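# Close every fume hood door gently without tipping the robot

## Task

Close each of the fume hood's doors so no opening remains anywhere across its front. Slamming any door shut counts as failure, and so does the robot toppling or finishing in a lean.

## Robot and tools

Robot: the LinearBot has an omnidirectional base and a column about 1.7 m tall. A carriage rides up and down the column (lift_m) and carries two identical six-joint arms, left and right, each ending in a two-finger gripper. Arm bases sit about 0.57 m plus lift_m above the floor, and carriage parts hang roughly 0.15 m below them. A hand can reach 0.78 m from its shoulder but only about 0.38 m below its arm base. The hand is about 0.16 m long and 0.1 m wide (0.14 m open). Parked arm joints 1 to 6 are 0, 0.05, 0.05, 1.45, 0, 0; parked, the robot is about 0.85 m wide and 0.65 m long. Cameras: carriage_camera looks forward, tilted about 20 degrees down; left_wrist_camera and right_wrist_camera look out past each hand's fingertips.

Frames: the base frame has its origin on the floor below the base centre, x forward, y left, z up, in metres. left_hand and right_hand in the results are the midpoint between that hand's pads, in this frame; quat_wxyz rotates base axes into hand axes (hand z along the fingers, y the opening direction; a hand pointing straight up with joints 1, 5, 6 at 0 gives 1, 0, 0, 0). base_odometry is in the frame of the base at scene start, built only from wheel turns, so slip appears as travel; heading in rad, left positive, -3.142 to 3.142. Readings of hand positions may be off, usually the true hand is lower, more so at long reach.

Tool move: one action per call. base is an object with exactly one relative command, an offset from where the base last reported itself: translate_m (metres, forward positive, -2 to 2), strafe_m (metres, left positive, -2 to 2) or rotate_rad (radians, counter-clockwise positive, -6.3 to 6.3). joints is one object for both arms and the lift, keyed by name, each value an absolute target: lift_m 0 to 1 m; for each side, joint1_rad -2.617 to 3.054 (turn about vertical, 0 forward, positive left); joint2_rad 0 to 3.141 (shoulder: 0 upper arm back and level, 1.57 upright, 3.14 forward level); joint3_rad 0 to 3.141 (elbow, 0 folded, 3.14 straight); joint4_rad -1.57 to 1.57 (wrist pitch, positive lifts fingertips); joint5_rad -1.57 to 1.57 (wrist yaw, positive turns fingertips right); joint6_rad -2.094 to 2.094 (roll, positive clockwise seen from forearm); gripper_m 0 to 0.093 m pad gap. Names are left_joint1_rad ... left_gripper_m and right_joint1_rad ... right_gripper_m. Optional speeds caps top speed for this action: translate_m and strafe_m 0.02 to 0.5 m/s, rotate_rad 0.05 to 1.57 rad/s, lift_m 0.08 to 0.25 m/s (defaults are the maxima). Optional min_time_s (0.1 to 8 s) makes every arm and gripper motion take at least that long, giving straighter, gentler paths. cameras picks which images return (omitted or all gives every camera, an empty list gives none). Unknown keys make a call invalid; out-of-range values get it refused, and a refusal or a stop cancels the later move, wait and finished_scene calls of that reply. An action runs at most 15 s; a base drive ends at 14 s with time_out. Joints and base not named may keep pushing toward earlier targets.

Tool wait: seconds 0 to 10, plus cameras; commands nothing and returns state and images. Tool zoom_image: camera name and region [x0, y0, x1, y1] in pixels from the top-left, at most 504 by 504, on that camera's latest image. Tool finished_scene: scene is the current scene's number; it ends the scene for good, and the doors must stay shut without the robot.

Result lines: pictures lists the cameras in image order. move reads done, or the worst status. base_status and joint_status: done (reached; for base, wheels turned the full amount even if slipping), off_target (resting short, may still push), contact_stop or time_out (target dropped, holding), not_followed (self-collision check withheld arm targets; gripper still moves), limit_stop_at_motor_heat (resend the target). on_its_own shows uncommanded behaviour; held at gives a target. motor_effort is percent of maximum, bracket gives the peak, with sizeable per-motor error; a lift effort that keeps dropping while lowering means a hand rests on something. Joint torques are in joint order, positive toward larger angles, joints 1 to 3 wrap at ±28 N m. Gripper readings run slightly narrower than a gripped part; to release, command well above the reading.

Cautions: push doors slowly and smoothly, easing them the last stretch so nothing slams. Base contact sensing ignores the arms, and arms never stop on contact, so a blocked arm keeps pressing and snaps to target when freed. If pressed against something, back off about 0.2 m the way you came. Tipping risk rises with a high carriage, outstretched or loaded arms, pushing or pulling, and abrupt stops; only camera images reveal a lean. Never drive backward under a table edge. Keep the arms from striking or squeezing each other. Arms held stretched out heat up (MOTOR HOT at 75 C, arm goes limp at 100 C with an OVER-TEMPERATURE FAULT); park them to cool. The scene keeps running while you think, holding your last command, and a loose object may occasionally be nudged.

Each tool is called after "Call:" as name(argument=value, ...) on one line, values as JSON.

## Session

Call:
move()

Scene clock: 0.00 s.
Joint torques (N m): no reading
base_odometry: x=+0.000 y=+0.000 heading=+0.000
base_status: not commanded
joint_positions: lift_m=+0.300 left_joint1_rad=+0.012 left_joint2_rad=+0.051 left_joint3_rad=+0.037 left_joint4_rad=+1.443 left_joint5_rad=+0.029 left_joint6_rad=-0.031 left_gripper_m=+0.09396 right_joint1_rad=-0.015 right_joint2_rad=+0.041 right_joint3_rad=+0.046 right_joint4_rad=+1.483 right_joint5_rad=-0.047 right_joint6_rad=-0.022 right_gripper_m=+0.09396
joint_status: not commanded
motor_effort: lift_m=+30 drive_wheels=-1
left_hand: x=+0.2557 y=+0.3123 z=+1.3128 quat_wxyz=(+0.997, +0.013, +0.071, -0.010) (m; base frame)
right_hand: x=+0.2401 y=-0.3092 z=+1.3164 quat_wxyz=(+0.999, -0.023, +0.041, -0.017) (m; base frame)
pictures: carriage_camera, left_wrist_camera, right_wrist_camera
Images, in order (width x height): carriage_camera 672x504, left_wrist_camera 672x504, right_wrist_camera 672x504.

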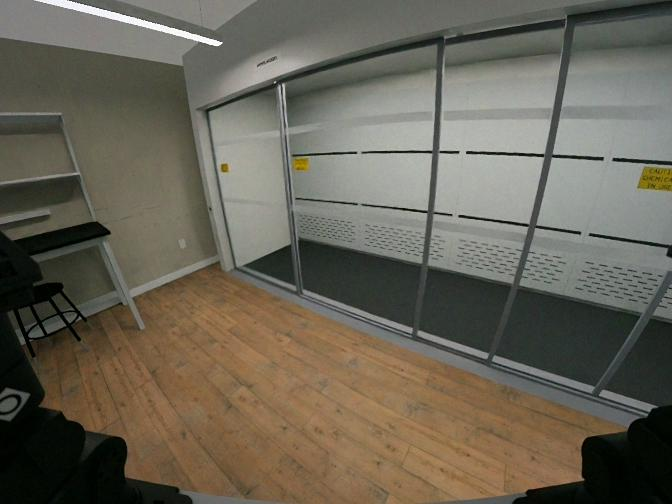

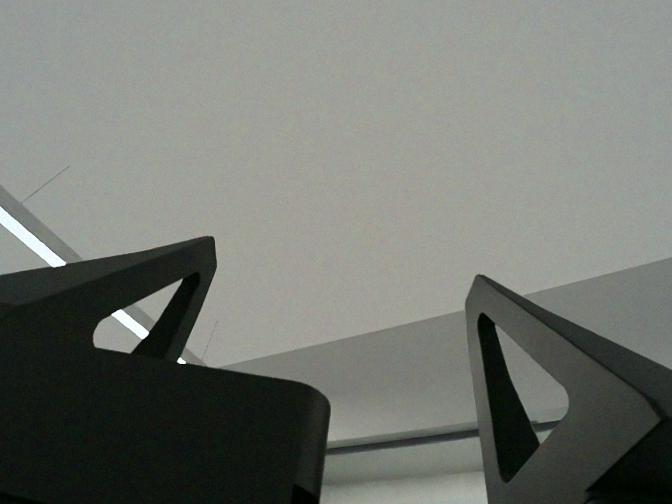

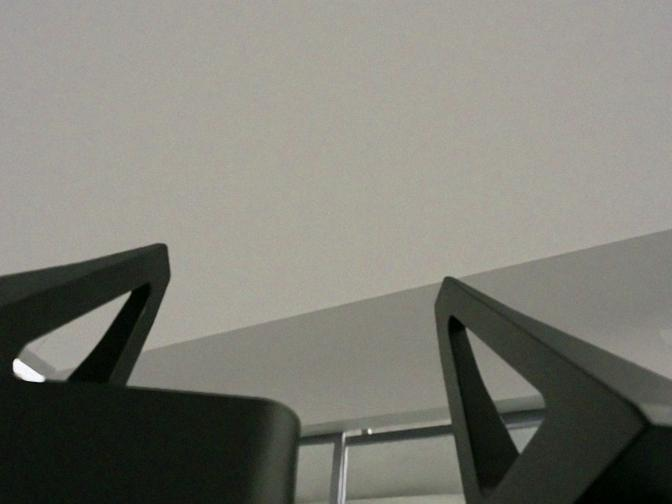

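Call:
move(base={"rotate_rad": -0.5}, cameras=["carriage_camera"])

Call:
move(base={"rotate_rad": -0.6}, cameras=["carriage_camera"])

Scene clock: 2.10 s.
Joint torques (N m): left_arm=[-0.05 3.54 7.1 -0.09 0.02 0.07] | right_arm=[-0.23 4.31 4.52 -0.19 -0.03 0.04]
move: done
base_odometry: x=+0.000 y=+0.000 heading=-0.500
base_status: done
joint_positions: lift_m=+0.300 left_joint1_rad=+0.012 left_joint2_rad=+0.051 left_joint3_rad=+0.037 left_joint4_rad=+1.443 left_joint5_rad=+0.029 left_joint6_rad=-0.031 left_gripper_m=+0.09396 right_joint1_rad=-0.015 right_joint2_rad=+0.041 right_joint3_rad=+0.046 right_joint4_rad=+1.483 right_joint5_rad=-0.047 right_joint6_rad=-0.022 right_gripper_m=+0.09396
joint_status: not commanded
motor_effort: lift_m=+30(30) drive_wheels=+1(9)
left_hand: x=+0.2557 y=+0.3123 z=+1.3128 quat_wxyz=(+0.997, +0.013, +0.071, -0.010) (m; base frame)
right_hand: x=+0.2401 y=-0.3092 z=+1.3164 quat_wxyz=(+0.999, -0.023, +0.041, -0.017) (m; base frame)
pictures: carriage_camera
Images, in order (width x height): carriage_camera 672x504.

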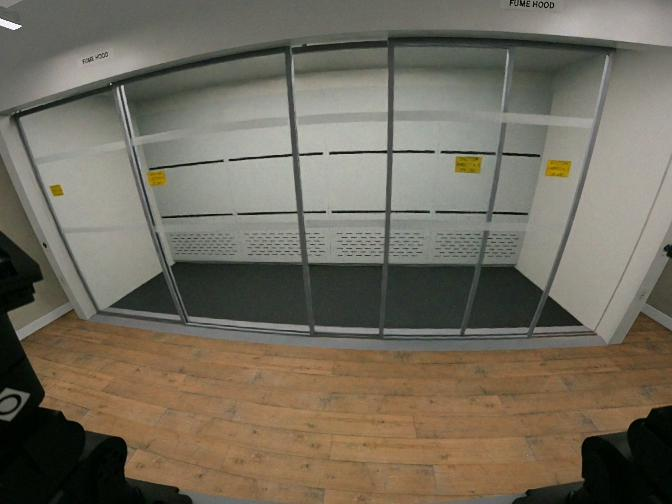

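Scene clock: 4.13 s.
Joint torques (N m): left_arm=[-0.06 3.69 6.98 -0.06 -0.05 0.03] | right_arm=[-0.16 4.46 4.4 -0.19 0.01 0.03]
move: done
base_odometry: x=+0.000 y=+0.000 heading=-1.099
base_status: done
joint_positions: lift_m=+0.300 left_joint1_rad=+0.012 left_joint2_rad=+0.051 left_joint3_rad=+0.037 left_joint4_rad=+1.443 left_joint5_rad=+0.029 left_joint6_rad=-0.031 left_gripper_m=+0.09396 right_joint1_rad=-0.015 right_joint2_rad=+0.041 right_joint3_rad=+0.046 right_joint4_rad=+1.483 right_joint5_rad=-0.047 right_joint6_rad=-0.022 right_gripper_m=+0.09396
joint_status: not commanded
motor_effort: lift_m=+30(30) drive_wheels=+2(9)
left_hand: x=+0.2557 y=+0.3123 z=+1.3128 quat_wxyz=(+0.997, +0.013, +0.071, -0.010) (m; base frame)
right_hand: x=+0.2401 y=-0.3092 z=+1.3164 quat_wxyz=(+0.999, -0.023, +0.041, -0.017) (m; base frame)
pictures: carriage_camera
Images, in order (width x height): carriage_camera 672x504.

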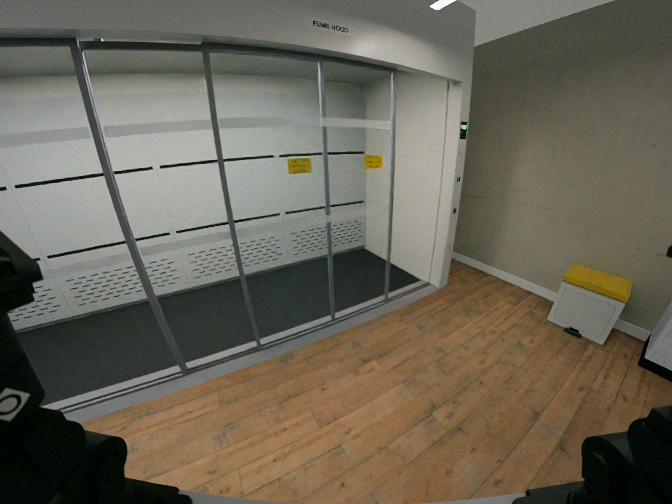

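Call:
move(base={"rotate_rad": 0.5}, cameras=["carriage_camera"])

Call:
zoom_image(camera="carriage_camera", region=[0, 30, 336, 360])

Call:
zoom_image(camera="carriage_camera", region=[250, 30, 650, 360])

Scene clock: 6.30 s.
Joint torques (N m): left_arm=[-0.24 3.56 7.16 -0.07 -0.07 0] | right_arm=[-0.21 4.36 4.4 -0.18 0.01 -0.05]
move: done
base_odometry: x=+0.000 y=+0.000 heading=-0.600
base_status: done
joint_positions: lift_m=+0.300 left_joint1_rad=+0.012 left_joint2_rad=+0.051 left_joint3_rad=+0.037 left_joint4_rad=+1.443 left_joint5_rad=+0.029 left_joint6_rad=-0.031 left_gripper_m=+0.09396 right_joint1_rad=-0.015 right_joint2_rad=+0.041 right_joint3_rad=+0.046 right_joint4_rad=+1.483 right_joint5_rad=-0.047 right_joint6_rad=-0.022 right_gripper_m=+0.09396
joint_status: not commanded
motor_effort: lift_m=+30(30) drive_wheels=-5(9)
left_hand: x=+0.2557 y=+0.3123 z=+1.3128 quat_wxyz=(+0.997, +0.013, +0.071, -0.010) (m; base frame)
right_hand: x=+0.2401 y=-0.3092 z=+1.3164 quat_wxyz=(+0.999, -0.023, +0.041, -0.017) (m; base frame)
pictures: carriage_camera
Images, in order (width x height): carriage_camera 672x504.

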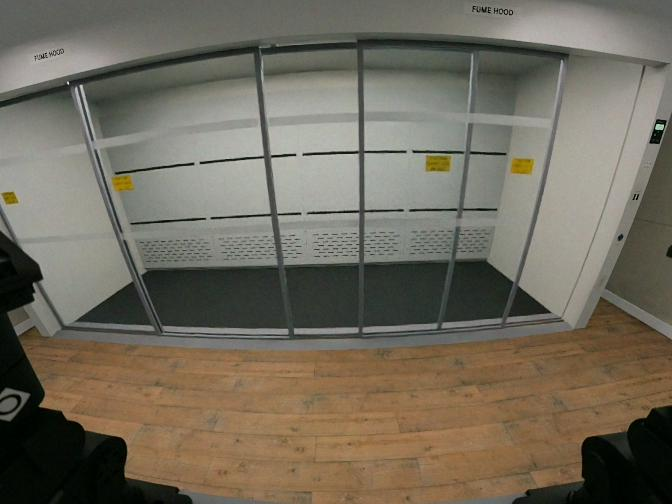

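Scaled by 1.500 from the camera's 672x504 image, which has a finer 960x720 frame.

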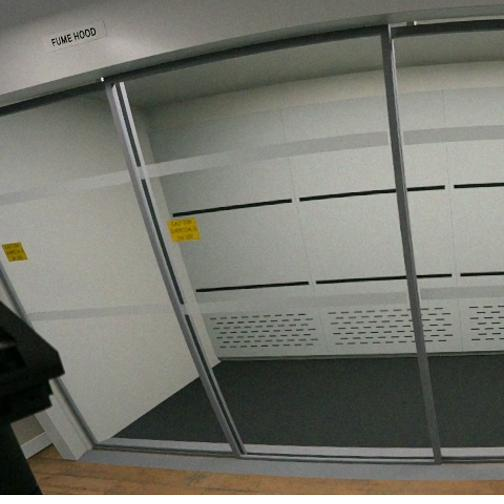

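Scaled by 1.260 from the camera's 672x504 image, which has a finer 960x720 frame.

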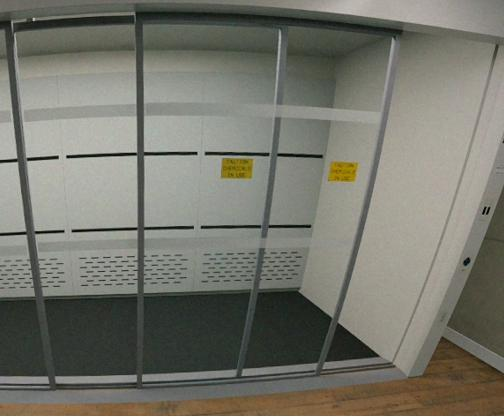

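Call:
move(base={"translate_m": 0.5}, joints={"right_joint1_rad":0,"right_joint2_rad":1.4,"right_joint3_rad":1.4,"right_joint4_rad":0,"right_joint5_rad":0,"right_joint6_rad":0,"right_gripper_m":0}, speeds={"translate_m":0.2}, min_time_s=3)

Scene clock: 11.50 s.
Joint torques (N m): left_arm=[-0.01 3.51 6.93 -0.01 -0.06 -0.02] | right_arm=[0.85 -6.19 8.08 1.84 0.09 0.08]
move: done
base_odometry: x=+0.412 y=-0.283 heading=-0.601
base_status: done
joint_positions: lift_m=+0.300 left_joint1_rad=+0.012 left_joint2_rad=+0.051 left_joint3_rad=+0.037 left_joint4_rad=+1.443 left_joint5_rad=+0.029 left_joint6_rad=-0.031 left_gripper_m=+0.09396 right_joint1_rad=-0.009 right_joint2_rad=+1.392 right_joint3_rad=+1.371 right_joint4_rad=+0.012 right_joint5_rad=-0.013 right_joint6_rad=-0.011 right_gripper_m=+0.00055
joint_status: all done
motor_effort: lift_m=+30(30) drive_wheels=+2(14)
left_hand: x=+0.2555 y=+0.3123 z=+1.3128 quat_wxyz=(+0.997, +0.013, +0.071, -0.010) (m; base frame)
right_hand: x=+0.6838 y=-0.3188 z=+1.3120 quat_wxyz=(+0.704, -0.005, +0.710, -0.002) (m; base frame)
pictures: carriage_camera, left_wrist_camera, right_wrist_camera
Images, in order (width x height): carriage_camera 672x504, left_wrist_camera 672x504, right_wrist_camera 672x504.

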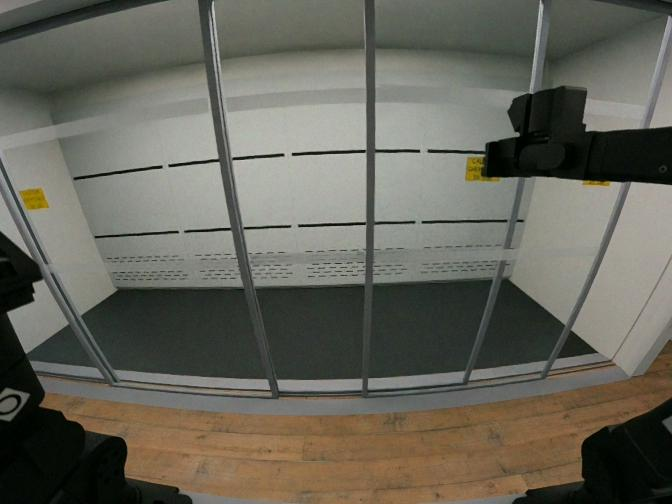

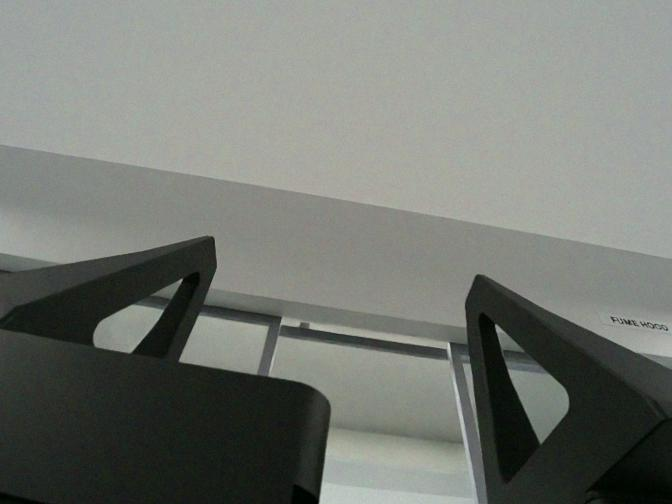

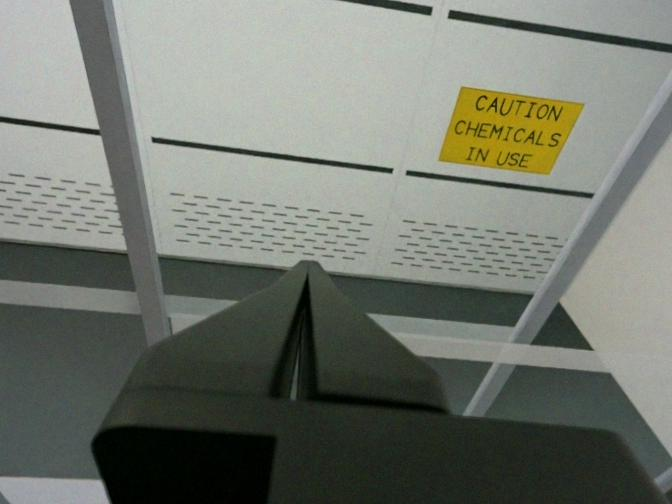

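Call:
zoom_image(camera="carriage_camera", region=[340, 240, 660, 440])

Call:
zoom_image(camera="carriage_camera", region=[200, 240, 420, 420])

Scaled by 1.575 from the camera's 672x504 image, which has a finer 960x720 frame.

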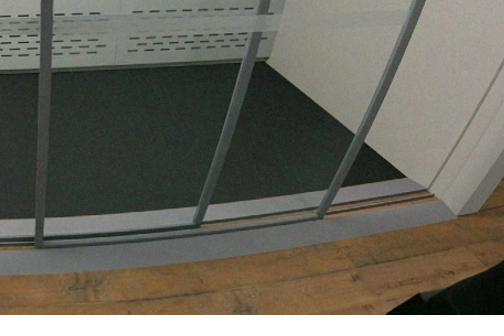

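Scaled by 2.291 from the camera's 672x504 image, which has a finer 960x720 frame.

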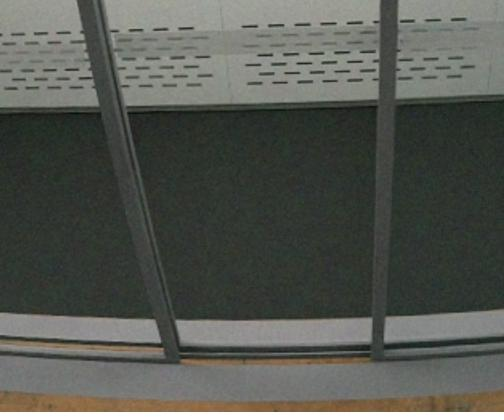

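Call:
move(base={"strafe_m": 0.24}, speeds={"strafe_m":0.2}, cameras=[])

Call:
move(base={"translate_m": 0.45}, speeds={"translate_m":0.15})

Scene clock: 14.50 s.
Joint torques (N m): left_arm=[-0.06 3.56 7.23 -0.04 -0.09 0.03] | right_arm=[0.29 -6.27 8.25 1.85 0.07 0.11]
move: done
base_odometry: x=+0.548 y=-0.085 heading=-0.601
base_status: done
joint_positions: lift_m=+0.300 left_joint1_rad=+0.013 left_joint2_rad=+0.051 left_joint3_rad=+0.037 left_joint4_rad=+1.443 left_joint5_rad=+0.029 left_joint6_rad=-0.031 left_gripper_m=+0.09396 right_joint1_rad=-0.005 right_joint2_rad=+1.392 right_joint3_rad=+1.371 right_joint4_rad=+0.011 right_joint5_rad=-0.010 right_joint6_rad=-0.010 right_gripper_m=+0.00055
joint_status: not commanded
motor_effort: lift_m=+30(30) drive_wheels=+0(8)
left_hand: x=+0.2555 y=+0.3123 z=+1.3128 quat_wxyz=(+0.997, +0.013, +0.071, -0.010) (m; base frame)
right_hand: x=+0.6838 y=-0.3173 z=+1.3116 quat_wxyz=(+0.704, -0.005, +0.711, -0.002) (m; base frame)
pictures: none
No camera images: "cameras" was empty.

Scene clock: 18.37 s.
Joint torques (N m): left_arm=[0.02 3.59 6.9 -0.07 -0.09 0.02] | right_arm=[0.42 22.69 0.5 7.68 0.01 0.08]
move: done
base_odometry: x=+0.919 y=-0.339 heading=-0.602
base_status: done
joint_positions: lift_m=+0.300 left_joint1_rad=+0.013 left_joint2_rad=+0.051 left_joint3_rad=+0.037 left_joint4_rad=+1.443 left_joint5_rad=+0.029 left_joint6_rad=-0.031 left_gripper_m=+0.09396 right_joint1_rad=-0.005 right_joint2_rad=+1.077 right_joint3_rad=+1.457 right_joint4_rad=-0.671 right_joint5_rad=-0.005 right_joint6_rad=-0.010 right_gripper_m=+0.00055
joint_status: not commanded
motor_effort: lift_m=+30(30) drive_wheels=+11(19)
left_hand: x=+0.2555 y=+0.3123 z=+1.3128 quat_wxyz=(+0.997, +0.013, +0.071, -0.010) (m; base frame)
right_hand: x=+0.5544 y=-0.3175 z=+1.3079 quat_wxyz=(+0.597, -0.004, +0.802, -0.002) (m; base frame)
pictures: carriage_camera, left_wrist_camera, right_wrist_camera
Images, in order (width x height): carriage_camera 672x504, left_wrist_camera 672x504, right_wrist_camera 672x504.

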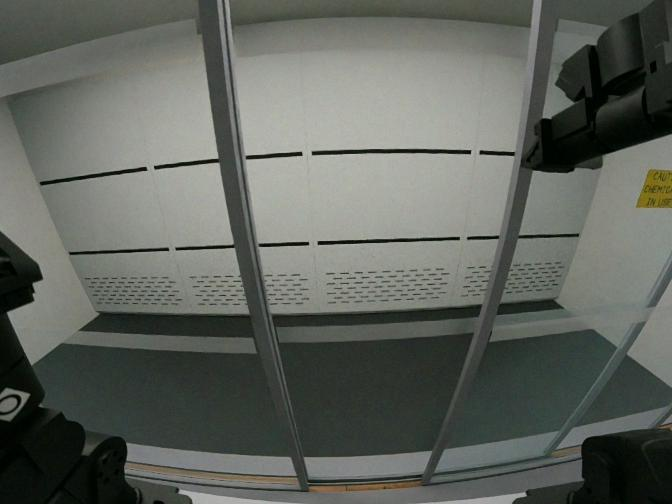

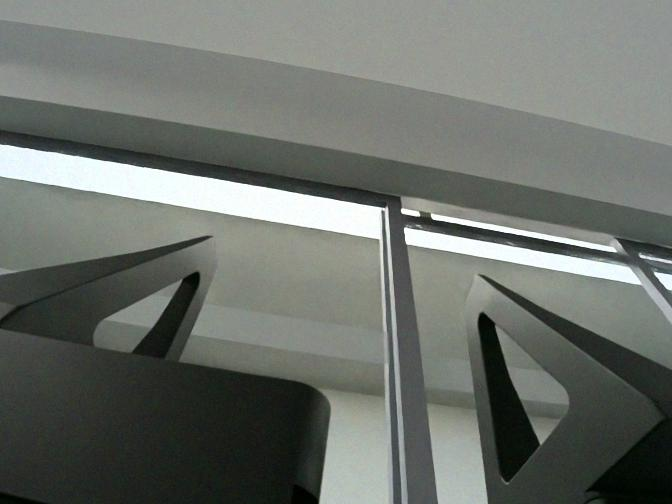

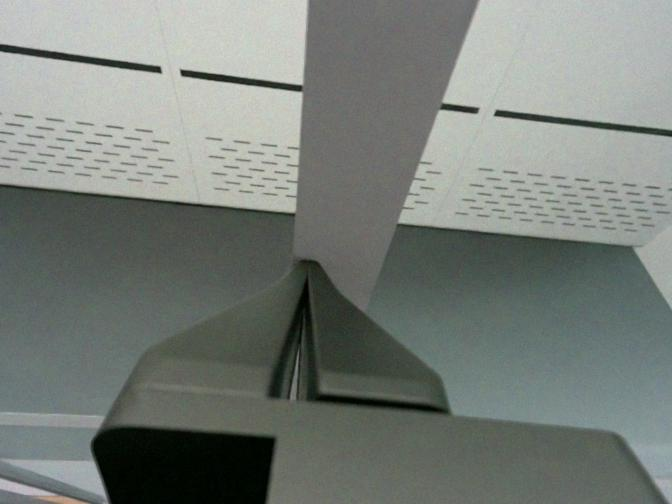

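Call:
move(base={"translate_m": -0.22}, speeds={"translate_m":0.1})

Scene clock: 21.40 s.
Joint torques (N m): left_arm=[0.01 3.66 7.05 -0.05 -0.04 0.02] | right_arm=[0.18 -6.91 5.12 2.06 0.06 0.08]
move: done
base_odometry: x=+0.738 y=-0.215 heading=-0.602
base_status: done
joint_positions: lift_m=+0.300 left_joint1_rad=+0.013 left_joint2_rad=+0.051 left_joint3_rad=+0.037 left_joint4_rad=+1.443 left_joint5_rad=+0.029 left_joint6_rad=-0.031 left_gripper_m=+0.09396 right_joint1_rad=-0.003 right_joint2_rad=+1.396 right_joint3_rad=+1.410 right_joint4_rad=-0.011 right_joint5_rad=-0.010 right_joint6_rad=-0.010 right_gripper_m=+0.00055
joint_status: not commanded
motor_effort: lift_m=+29(30) drive_wheels=+1(11)
left_hand: x=+0.2557 y=+0.3123 z=+1.3128 quat_wxyz=(+0.997, +0.013, +0.071, -0.010) (m; base frame)
right_hand: x=+0.6829 y=-0.3166 z=+1.3234 quat_wxyz=(+0.708, -0.006, +0.706, -0.001) (m; base frame)
pictures: carriage_camera, left_wrist_camera, right_wrist_camera
Images, in order (width x height): carriage_camera 672x504, left_wrist_camera 672x504, right_wrist_camera 672x504.

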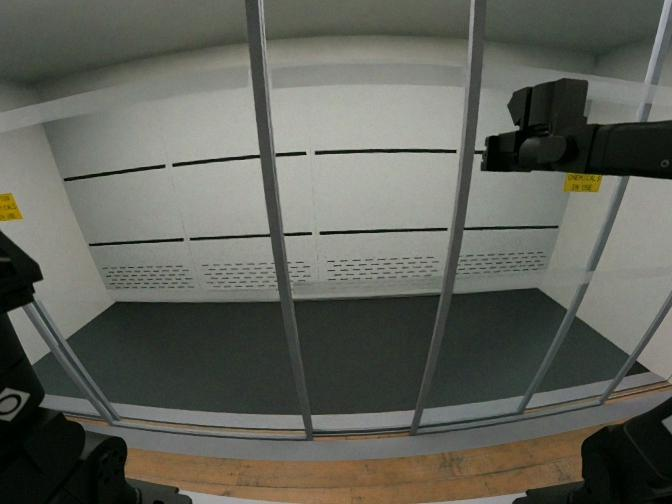

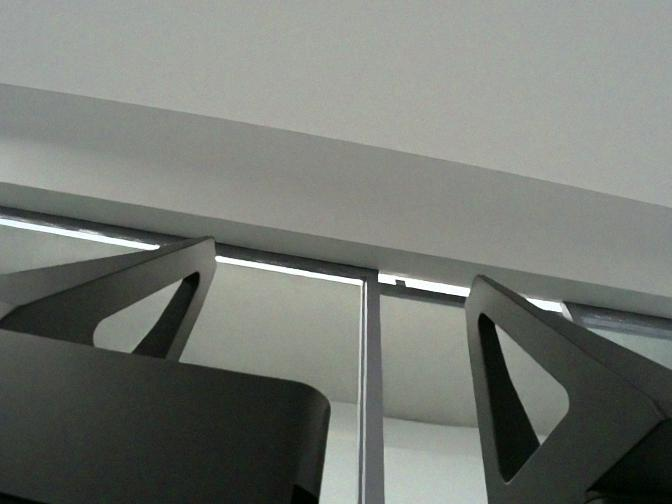

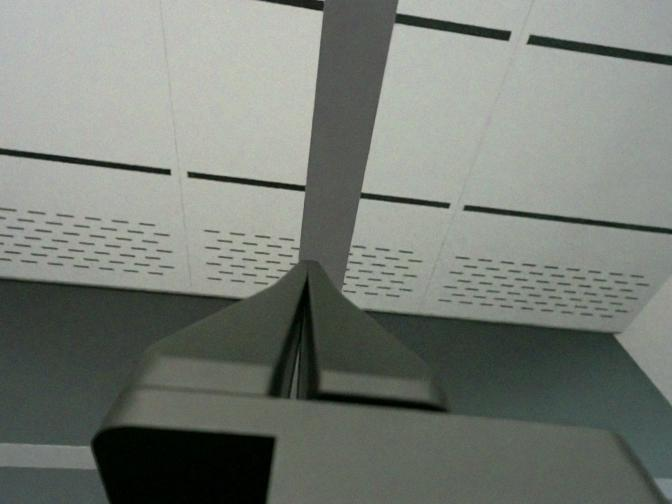

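Call:
move(base={"strafe_m": 0.07}, speeds={"strafe_m":0.1}, cameras=[])

Call:
move(base={"translate_m": 0.1}, speeds={"translate_m":0.05}, cameras=["carriage_camera","right_wrist_camera"])

Scene clock: 23.97 s.
Joint torques (N m): left_arm=[-0.08 3.73 7.08 -0.02 -0.08 0.05] | right_arm=[0.02 -6.83 5.11 2.07 0.08 0.11]
move: done
base_odometry: x=+0.777 y=-0.157 heading=-0.602
base_status: done
joint_positions: lift_m=+0.300 left_joint1_rad=+0.013 left_joint2_rad=+0.051 left_joint3_rad=+0.037 left_joint4_rad=+1.443 left_joint5_rad=+0.029 left_joint6_rad=-0.031 left_gripper_m=+0.09396 right_joint1_rad=-0.002 right_joint2_rad=+1.396 right_joint3_rad=+1.410 right_joint4_rad=-0.011 right_joint5_rad=-0.009 right_joint6_rad=-0.010 right_gripper_m=+0.00055
joint_status: not commanded
motor_effort: lift_m=+30(30) drive_wheels=-2(8)
left_hand: x=+0.2557 y=+0.3124 z=+1.3128 quat_wxyz=(+0.997, +0.013, +0.071, -0.010) (m; base frame)
right_hand: x=+0.6829 y=-0.3165 z=+1.3235 quat_wxyz=(+0.708, -0.006, +0.706, -0.001) (m; base frame)
pictures: none
No camera images: "cameras" was empty.

Scene clock: 26.53 s.
Joint torques (N m): left_arm=[-0.14 3.78 6.93 -0.08 -0.02 -0.01] | right_arm=[-0.01 -6.75 5.15 2.03 0.01 0.09]
move: done
base_odometry: x=+0.860 y=-0.213 heading=-0.601
base_status: done
joint_positions: lift_m=+0.300 left_joint1_rad=+0.013 left_joint2_rad=+0.051 left_joint3_rad=+0.037 left_joint4_rad=+1.443 left_joint5_rad=+0.029 left_joint6_rad=-0.031 left_gripper_m=+0.09396 right_joint1_rad=-0.002 right_joint2_rad=+1.396 right_joint3_rad=+1.410 right_joint4_rad=-0.009 right_joint5_rad=-0.009 right_joint6_rad=-0.010 right_gripper_m=+0.00055
joint_status: not commanded
motor_effort: lift_m=+30(30) drive_wheels=-2(9)
left_hand: x=+0.2557 y=+0.3124 z=+1.3128 quat_wxyz=(+0.997, +0.013, +0.071, -0.010) (m; base frame)
right_hand: x=+0.6829 y=-0.3165 z=+1.3241 quat_wxyz=(+0.709, -0.006, +0.705, -0.001) (m; base frame)
pictures: carriage_camera, right_wrist_camera
Images, in order (width x height): carriage_camera 672x504, right_wrist_camera 672x504.

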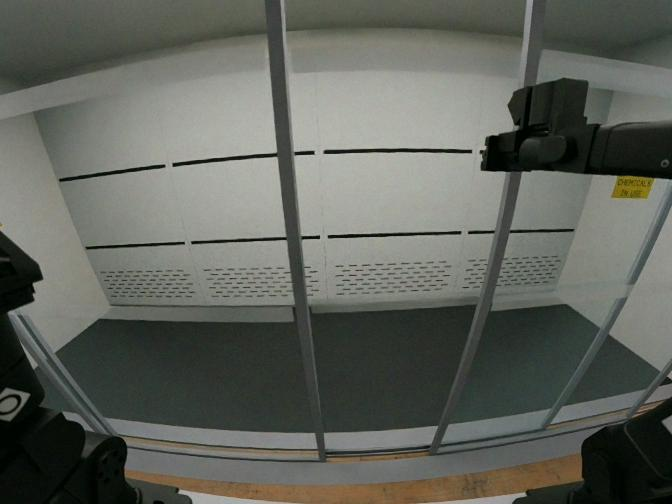

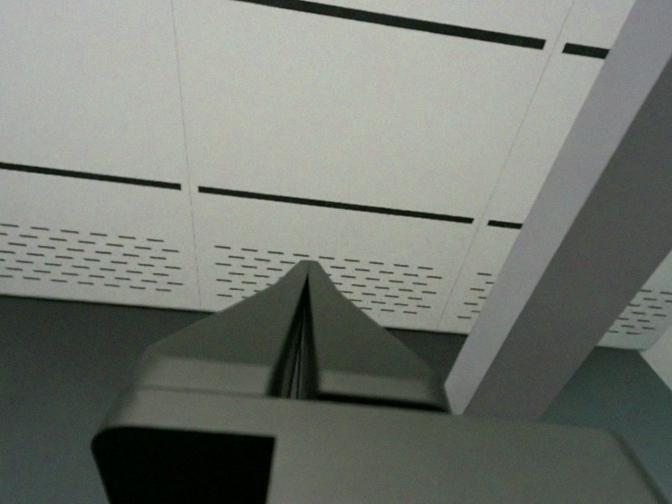

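Call:
move(base={"translate_m": 0.03}, speeds={"translate_m":0.03}, cameras=["right_wrist_camera"])

Call:
move(base={"translate_m": 0.02}, speeds={"translate_m":0.03}, cameras=["right_wrist_camera"])

Scene clock: 28.13 s.
Joint torques (N m): left_arm=[0.05 3.69 6.94 -0.03 -0.03 0.02] | right_arm=[0.18 -4.79 5.04 2.31 0 0.09]
move: done
base_odometry: x=+0.885 y=-0.230 heading=-0.601
base_status: done
joint_positions: lift_m=+0.300 left_joint1_rad=+0.013 left_joint2_rad=+0.051 left_joint3_rad=+0.037 left_joint4_rad=+1.443 left_joint5_rad=+0.029 left_joint6_rad=-0.031 left_gripper_m=+0.09396 right_joint1_rad=-0.002 right_joint2_rad=+1.378 right_joint3_rad=+1.410 right_joint4_rad=-0.039 right_joint5_rad=-0.009 right_joint6_rad=-0.010 right_gripper_m=+0.00055
joint_status: not commanded
motor_effort: lift_m=+30(30) drive_wheels=+1(8)
left_hand: x=+0.2557 y=+0.3124 z=+1.3128 quat_wxyz=(+0.997, +0.013, +0.071, -0.010) (m; base frame)
right_hand: x=+0.6771 y=-0.3164 z=+1.3244 quat_wxyz=(+0.704, -0.006, +0.710, -0.001) (m; base frame)
pictures: right_wrist_camera
Images, in order (width x height): right_wrist_camera 672x504.

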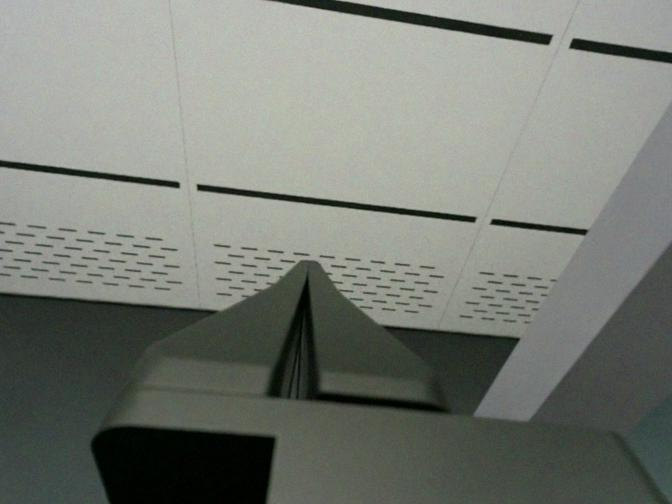

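Scene clock: 29.20 s.
Joint torques (N m): left_arm=[-0.01 3.73 6.94 -0.06 -0.08 0.02] | right_arm=[-0.06 0.8 5.38 3.22 0.05 0.13]
move: done
base_odometry: x=+0.901 y=-0.241 heading=-0.601
base_status: done
joint_positions: lift_m=+0.300 left_joint1_rad=+0.013 left_joint2_rad=+0.051 left_joint3_rad=+0.037 left_joint4_rad=+1.443 left_joint5_rad=+0.029 left_joint6_rad=-0.031 left_gripper_m=+0.09396 right_joint1_rad=-0.002 right_joint2_rad=+1.327 right_joint3_rad=+1.404 right_joint4_rad=-0.128 right_joint5_rad=-0.009 right_joint6_rad=-0.010 right_gripper_m=+0.00055
joint_status: not commanded
motor_effort: lift_m=+30(30) drive_wheels=+2(9)
left_hand: x=+0.2557 y=+0.3124 z=+1.3128 quat_wxyz=(+0.997, +0.013, +0.071, -0.010) (m; base frame)
right_hand: x=+0.6602 y=-0.3163 z=+1.3218 quat_wxyz=(+0.689, -0.006, +0.725, -0.001) (m; base frame)
pictures: right_wrist_camera
Images, in order (width x height): right_wrist_camera 672x504.

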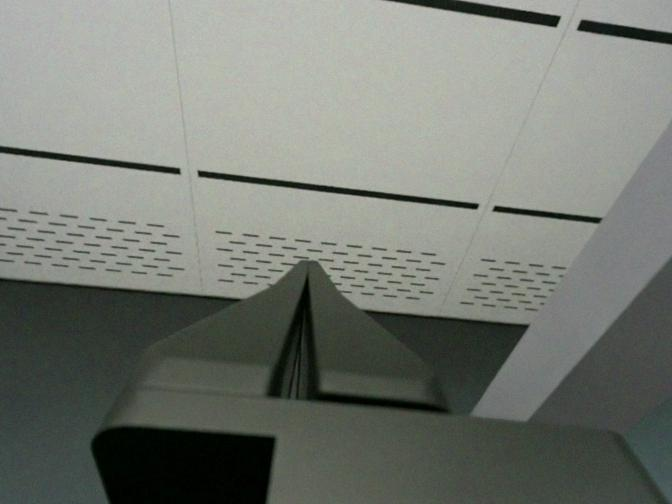

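Call:
move(base={"translate_m": -0.032}, speeds={"translate_m":0.05}, cameras=[])

Call:
move(base={"strafe_m": -0.12}, speeds={"strafe_m":0.04}, cameras=["carriage_camera","right_wrist_camera"])

Scene clock: 30.70 s.
Joint torques (N m): left_arm=[-0.17 3.7 7.13 -0.11 -0.03 -0.01] | right_arm=[0.14 -6.48 5.37 2.04 -0.01 0.14]
move: done
base_odometry: x=+0.875 y=-0.223 heading=-0.601
base_status: done
joint_positions: lift_m=+0.300 left_joint1_rad=+0.013 left_joint2_rad=+0.051 left_joint3_rad=+0.037 left_joint4_rad=+1.443 left_joint5_rad=+0.029 left_joint6_rad=-0.031 left_gripper_m=+0.09396 right_joint1_rad=-0.002 right_joint2_rad=+1.393 right_joint3_rad=+1.404 right_joint4_rad=-0.013 right_joint5_rad=-0.009 right_joint6_rad=-0.010 right_gripper_m=+0.00055
joint_status: not commanded
motor_effort: lift_m=+30(30) drive_wheels=+0(6)
left_hand: x=+0.2557 y=+0.3124 z=+1.3128 quat_wxyz=(+0.997, +0.013, +0.071, -0.010) (m; base frame)
right_hand: x=+0.6823 y=-0.3165 z=+1.3215 quat_wxyz=(+0.706, -0.006, +0.708, -0.001) (m; base frame)
pictures: none
No camera images: "cameras" was empty.

Scene clock: 34.37 s.
Joint torques (N m): left_arm=[-0.14 3.47 7.13 -0.08 -0.04 0] | right_arm=[-6.3 -6.34 5.57 2.07 2.19 0.17]
move: done
base_odometry: x=+0.807 y=-0.322 heading=-0.601
base_status: done
joint_positions: lift_m=+0.300 left_joint1_rad=+0.013 left_joint2_rad=+0.051 left_joint3_rad=+0.037 left_joint4_rad=+1.443 left_joint5_rad=+0.029 left_joint6_rad=-0.031 left_gripper_m=+0.09396 right_joint1_rad=+0.062 right_joint2_rad=+1.393 right_joint3_rad=+1.404 right_joint4_rad=-0.012 right_joint5_rad=-0.222 right_joint6_rad=-0.015 right_gripper_m=+0.00053
joint_status: not commanded
motor_effort: lift_m=+30(30) drive_wheels=+1(9)
left_hand: x=+0.2557 y=+0.3124 z=+1.3128 quat_wxyz=(+0.997, +0.013, +0.071, -0.010) (m; base frame)
right_hand: x=+0.6748 y=-0.2505 z=+1.3217 quat_wxyz=(+0.700, -0.106, +0.700, +0.095) (m; base frame)
pictures: carriage_camera, right_wrist_camera
Images, in order (width x height): carriage_camera 672x504, right_wrist_camera 672x504.

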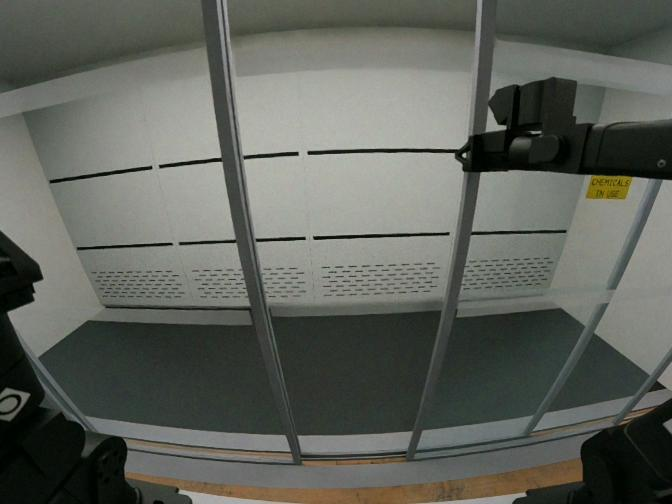

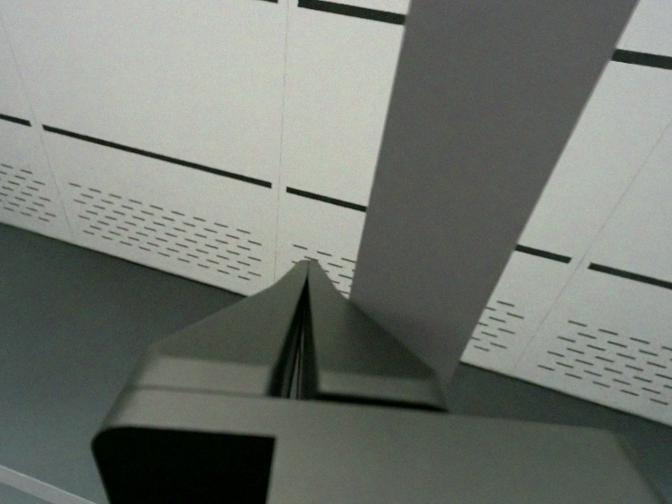

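Call:
move(base={"strafe_m": -0.06}, speeds={"strafe_m":0.03}, cameras=["carriage_camera","right_wrist_camera"])

Scene clock: 37.13 s.
Joint torques (N m): left_arm=[-0.1 3.7 6.98 -0.11 -0.04 0.03] | right_arm=[-10.33 -5.85 5.46 2.01 4.09 0.19]
move: done
base_odometry: x=+0.774 y=-0.372 heading=-0.600
base_status: done
joint_positions: lift_m=+0.300 left_joint1_rad=+0.013 left_joint2_rad=+0.051 left_joint3_rad=+0.037 left_joint4_rad=+1.443 left_joint5_rad=+0.029 left_joint6_rad=-0.031 left_gripper_m=+0.09396 right_joint1_rad=+0.103 right_joint2_rad=+1.388 right_joint3_rad=+1.404 right_joint4_rad=-0.015 right_joint5_rad=-0.407 right_joint6_rad=-0.018 right_gripper_m=+0.00053
joint_status: not commanded
motor_effort: lift_m=+30(30) drive_wheels=+3(9)
left_hand: x=+0.2557 y=+0.3123 z=+1.3128 quat_wxyz=(+0.997, +0.013, +0.071, -0.010) (m; base frame)
right_hand: x=+0.6571 y=-0.2032 z=+1.3235 quat_wxyz=(+0.686, -0.185, +0.682, +0.172) (m; base frame)
pictures: carriage_camera, right_wrist_camera
Images, in order (width x height): carriage_camera 672x504, right_wrist_camera 672x504.

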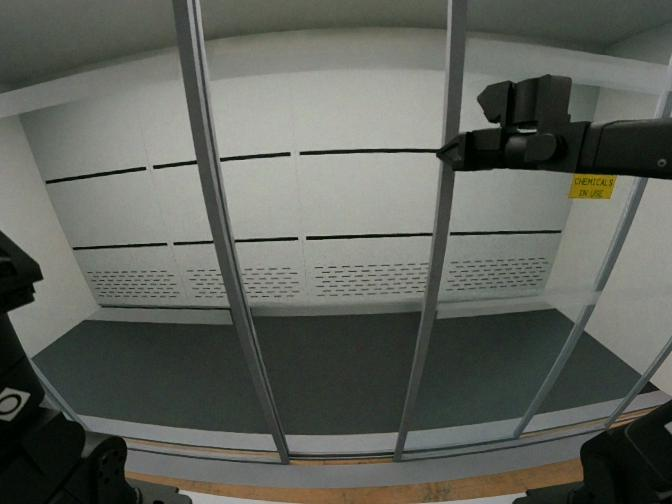

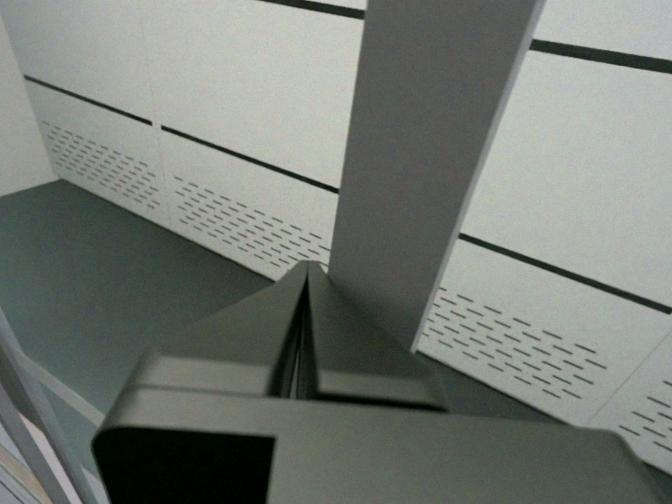

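Call:
move(base={"strafe_m": 0.22}, speeds={"strafe_m":0.08}, cameras=[])

Call:
move(joints={"right_joint1_rad":-0.2,"right_joint5_rad":0.5,"right_joint2_rad":1.4,"right_joint3_rad":1.4,"right_joint4_rad":0,"right_joint6_rad":0}, min_time_s=2, cameras=["carriage_camera","right_wrist_camera"])

Scene clock: 42.20 s.
Joint torques (N m): left_arm=[-0.05 3.47 7.12 -0.12 -0.06 0.03] | right_arm=[-0.83 -6.04 5.6 2 0.02 0.09]
move: done
base_odometry: x=+0.898 y=-0.190 heading=-0.601
base_status: done
joint_positions: lift_m=+0.300 left_joint1_rad=+0.013 left_joint2_rad=+0.051 left_joint3_rad=+0.037 left_joint4_rad=+1.443 left_joint5_rad=+0.029 left_joint6_rad=-0.031 left_gripper_m=+0.09396 right_joint1_rad=+0.006 right_joint2_rad=+1.390 right_joint3_rad=+1.404 right_joint4_rad=-0.009 right_joint5_rad=-0.012 right_joint6_rad=-0.011 right_gripper_m=+0.00053
joint_status: not commanded
motor_effort: lift_m=+30(30) drive_wheels=+0(10)
left_hand: x=+0.2557 y=+0.3123 z=+1.3128 quat_wxyz=(+0.997, +0.013, +0.071, -0.010) (m; base frame)
right_hand: x=+0.6813 y=-0.3122 z=+1.3239 quat_wxyz=(+0.709, -0.010, +0.705, +0.002) (m; base frame)
pictures: none
No camera images: "cameras" was empty.

Scene clock: 44.50 s.
Joint torques (N m): left_arm=[-0.09 3.62 6.94 -0.01 -0.07 -0.02] | right_arm=[-7.95 -6.04 5.56 2.02 2.32 0.11]
move: off_target
base_odometry: x=+0.898 y=-0.190 heading=-0.601
base_status: not commanded
joint_positions: lift_m=+0.300 left_joint1_rad=+0.013 left_joint2_rad=+0.051 left_joint3_rad=+0.037 left_joint4_rad=+1.443 left_joint5_rad=+0.029 left_joint6_rad=-0.031 left_gripper_m=+0.09396 right_joint1_rad=-0.120 right_joint2_rad=+1.390 right_joint3_rad=+1.404 right_joint4_rad=-0.009 right_joint5_rad=+0.271 right_joint6_rad=-0.010 right_gripper_m=+0.00053
joint_status: right_joint1_rad off_target (ended at -0.121, target -0.200); right_joint5_rad off_target (ended at +0.272, target +0.500); the others done
motor_effort: lift_m=+30(30) drive_wheels=-1(1)
left_hand: x=+0.2557 y=+0.3123 z=+1.3128 quat_wxyz=(+0.997, +0.013, +0.071, -0.010) (m; base frame)
right_hand: x=+0.6662 y=-0.4173 z=+1.3238 quat_wxyz=(+0.695, +0.134, +0.692, -0.141) (m; base frame)
pictures: carriage_camera, right_wrist_camera
Images, in order (width x height): carriage_camera 672x504, right_wrist_camera 672x504.

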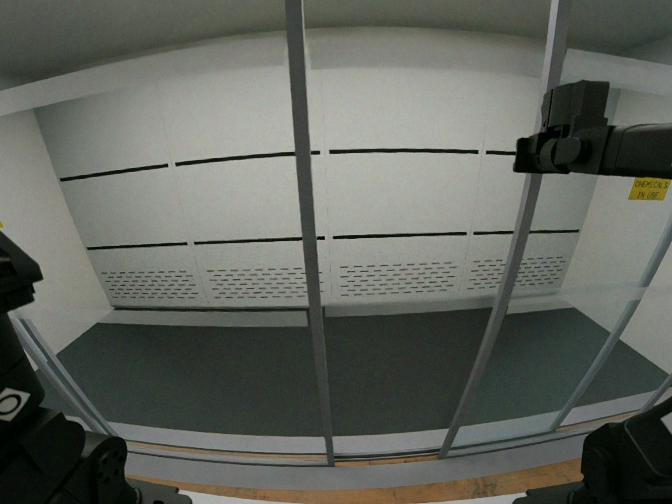

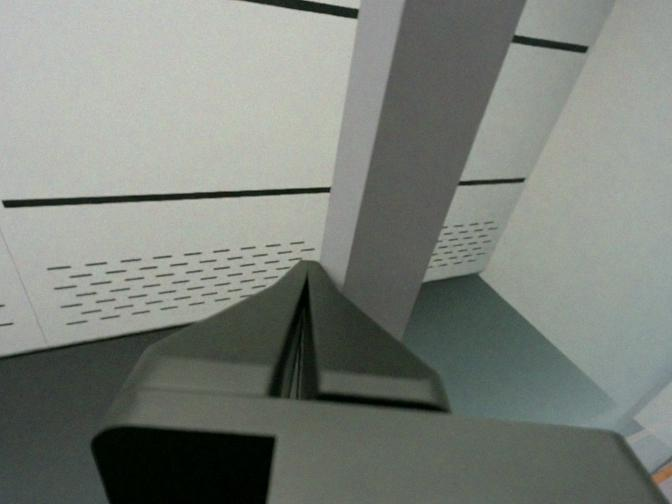

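Call:
move(base={"strafe_m": -0.1}, speeds={"strafe_m":0.04}, cameras=["carriage_camera","right_wrist_camera"])

Call:
move(base={"strafe_m": -0.05}, speeds={"strafe_m":0.03}, cameras=["carriage_camera","right_wrist_camera"])

Scene clock: 47.90 s.
Joint torques (N m): left_arm=[-0.14 3.81 6.95 -0.04 -0.1 0.03] | right_arm=[-9.43 -6.74 5.52 1.81 2.77 0.06]
move: done
base_odometry: x=+0.842 y=-0.273 heading=-0.600
base_status: done
joint_positions: lift_m=+0.300 left_joint1_rad=+0.013 left_joint2_rad=+0.051 left_joint3_rad=+0.037 left_joint4_rad=+1.443 left_joint5_rad=+0.029 left_joint6_rad=-0.031 left_gripper_m=+0.09396 right_joint1_rad=-0.108 right_joint2_rad=+1.397 right_joint3_rad=+1.404 right_joint4_rad=+0.008 right_joint5_rad=+0.227 right_joint6_rad=-0.009 right_gripper_m=+0.00052
joint_status: not commanded
motor_effort: lift_m=+30(30) drive_wheels=+4(15)
left_hand: x=+0.2557 y=+0.3123 z=+1.3128 quat_wxyz=(+0.997, +0.013, +0.071, -0.010) (m; base frame)
right_hand: x=+0.6721 y=-0.4048 z=+1.3250 quat_wxyz=(+0.702, +0.115, +0.692, -0.121) (m; base frame)
pictures: carriage_camera, right_wrist_camera
Images, in order (width x height): carriage_camera 672x504, right_wrist_camera 672x504.

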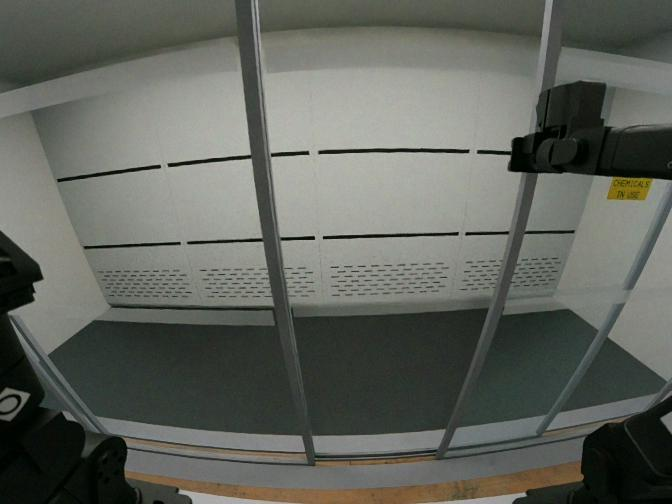

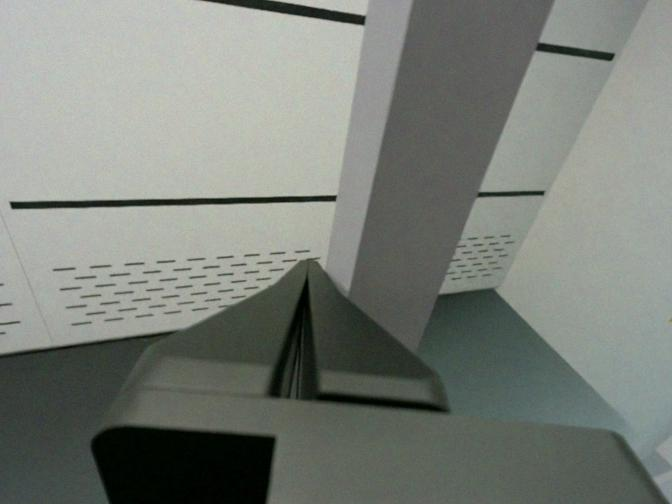

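Scene clock: 50.40 s.
Joint torques (N m): left_arm=[0.02 3.64 7.15 -0.06 -0.06 -0.04] | right_arm=[-9.46 -7.15 5.38 1.85 2.77 0.1]
move: done
base_odometry: x=+0.814 y=-0.314 heading=-0.600
base_status: done
joint_positions: lift_m=+0.300 left_joint1_rad=+0.012 left_joint2_rad=+0.051 left_joint3_rad=+0.037 left_joint4_rad=+1.443 left_joint5_rad=+0.029 left_joint6_rad=-0.031 left_gripper_m=+0.09396 right_joint1_rad=-0.107 right_joint2_rad=+1.399 right_joint3_rad=+1.404 right_joint4_rad=+0.012 right_joint5_rad=+0.224 right_joint6_rad=-0.009 right_gripper_m=+0.00052
joint_status: not commanded
motor_effort: lift_m=+29(30) drive_wheels=+2(11)
left_hand: x=+0.2557 y=+0.3123 z=+1.3128 quat_wxyz=(+0.997, +0.013, +0.071, -0.010) (m; base frame)
right_hand: x=+0.6733 y=-0.4038 z=+1.3248 quat_wxyz=(+0.703, +0.113, +0.692, -0.119) (m; base frame)
pictures: carriage_camera, right_wrist_camera
Images, in order (width x height): carriage_camera 672x504, right_wrist_camera 672x504.

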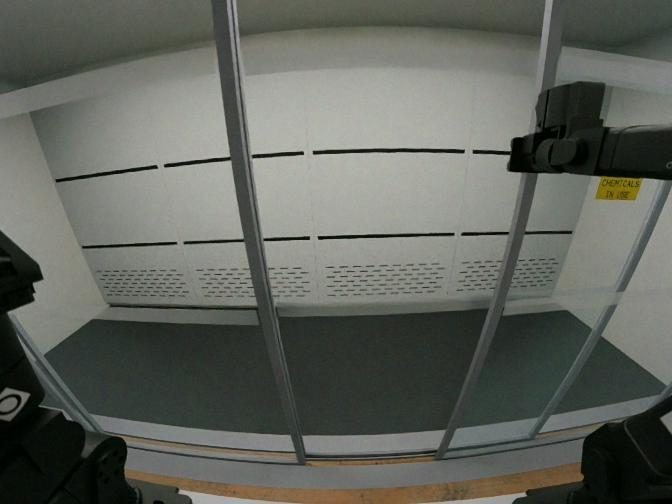

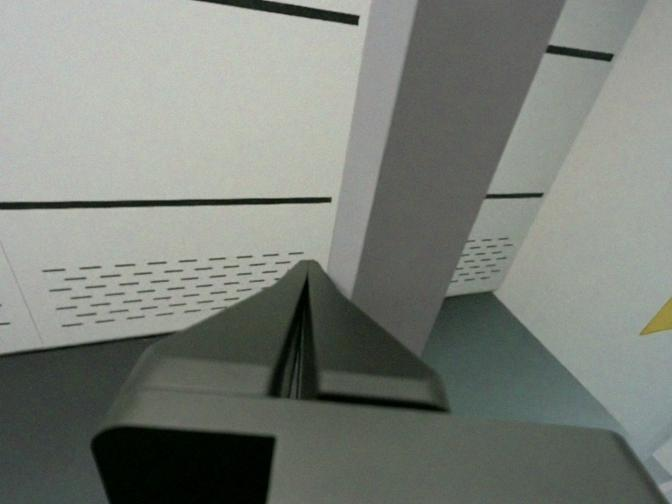

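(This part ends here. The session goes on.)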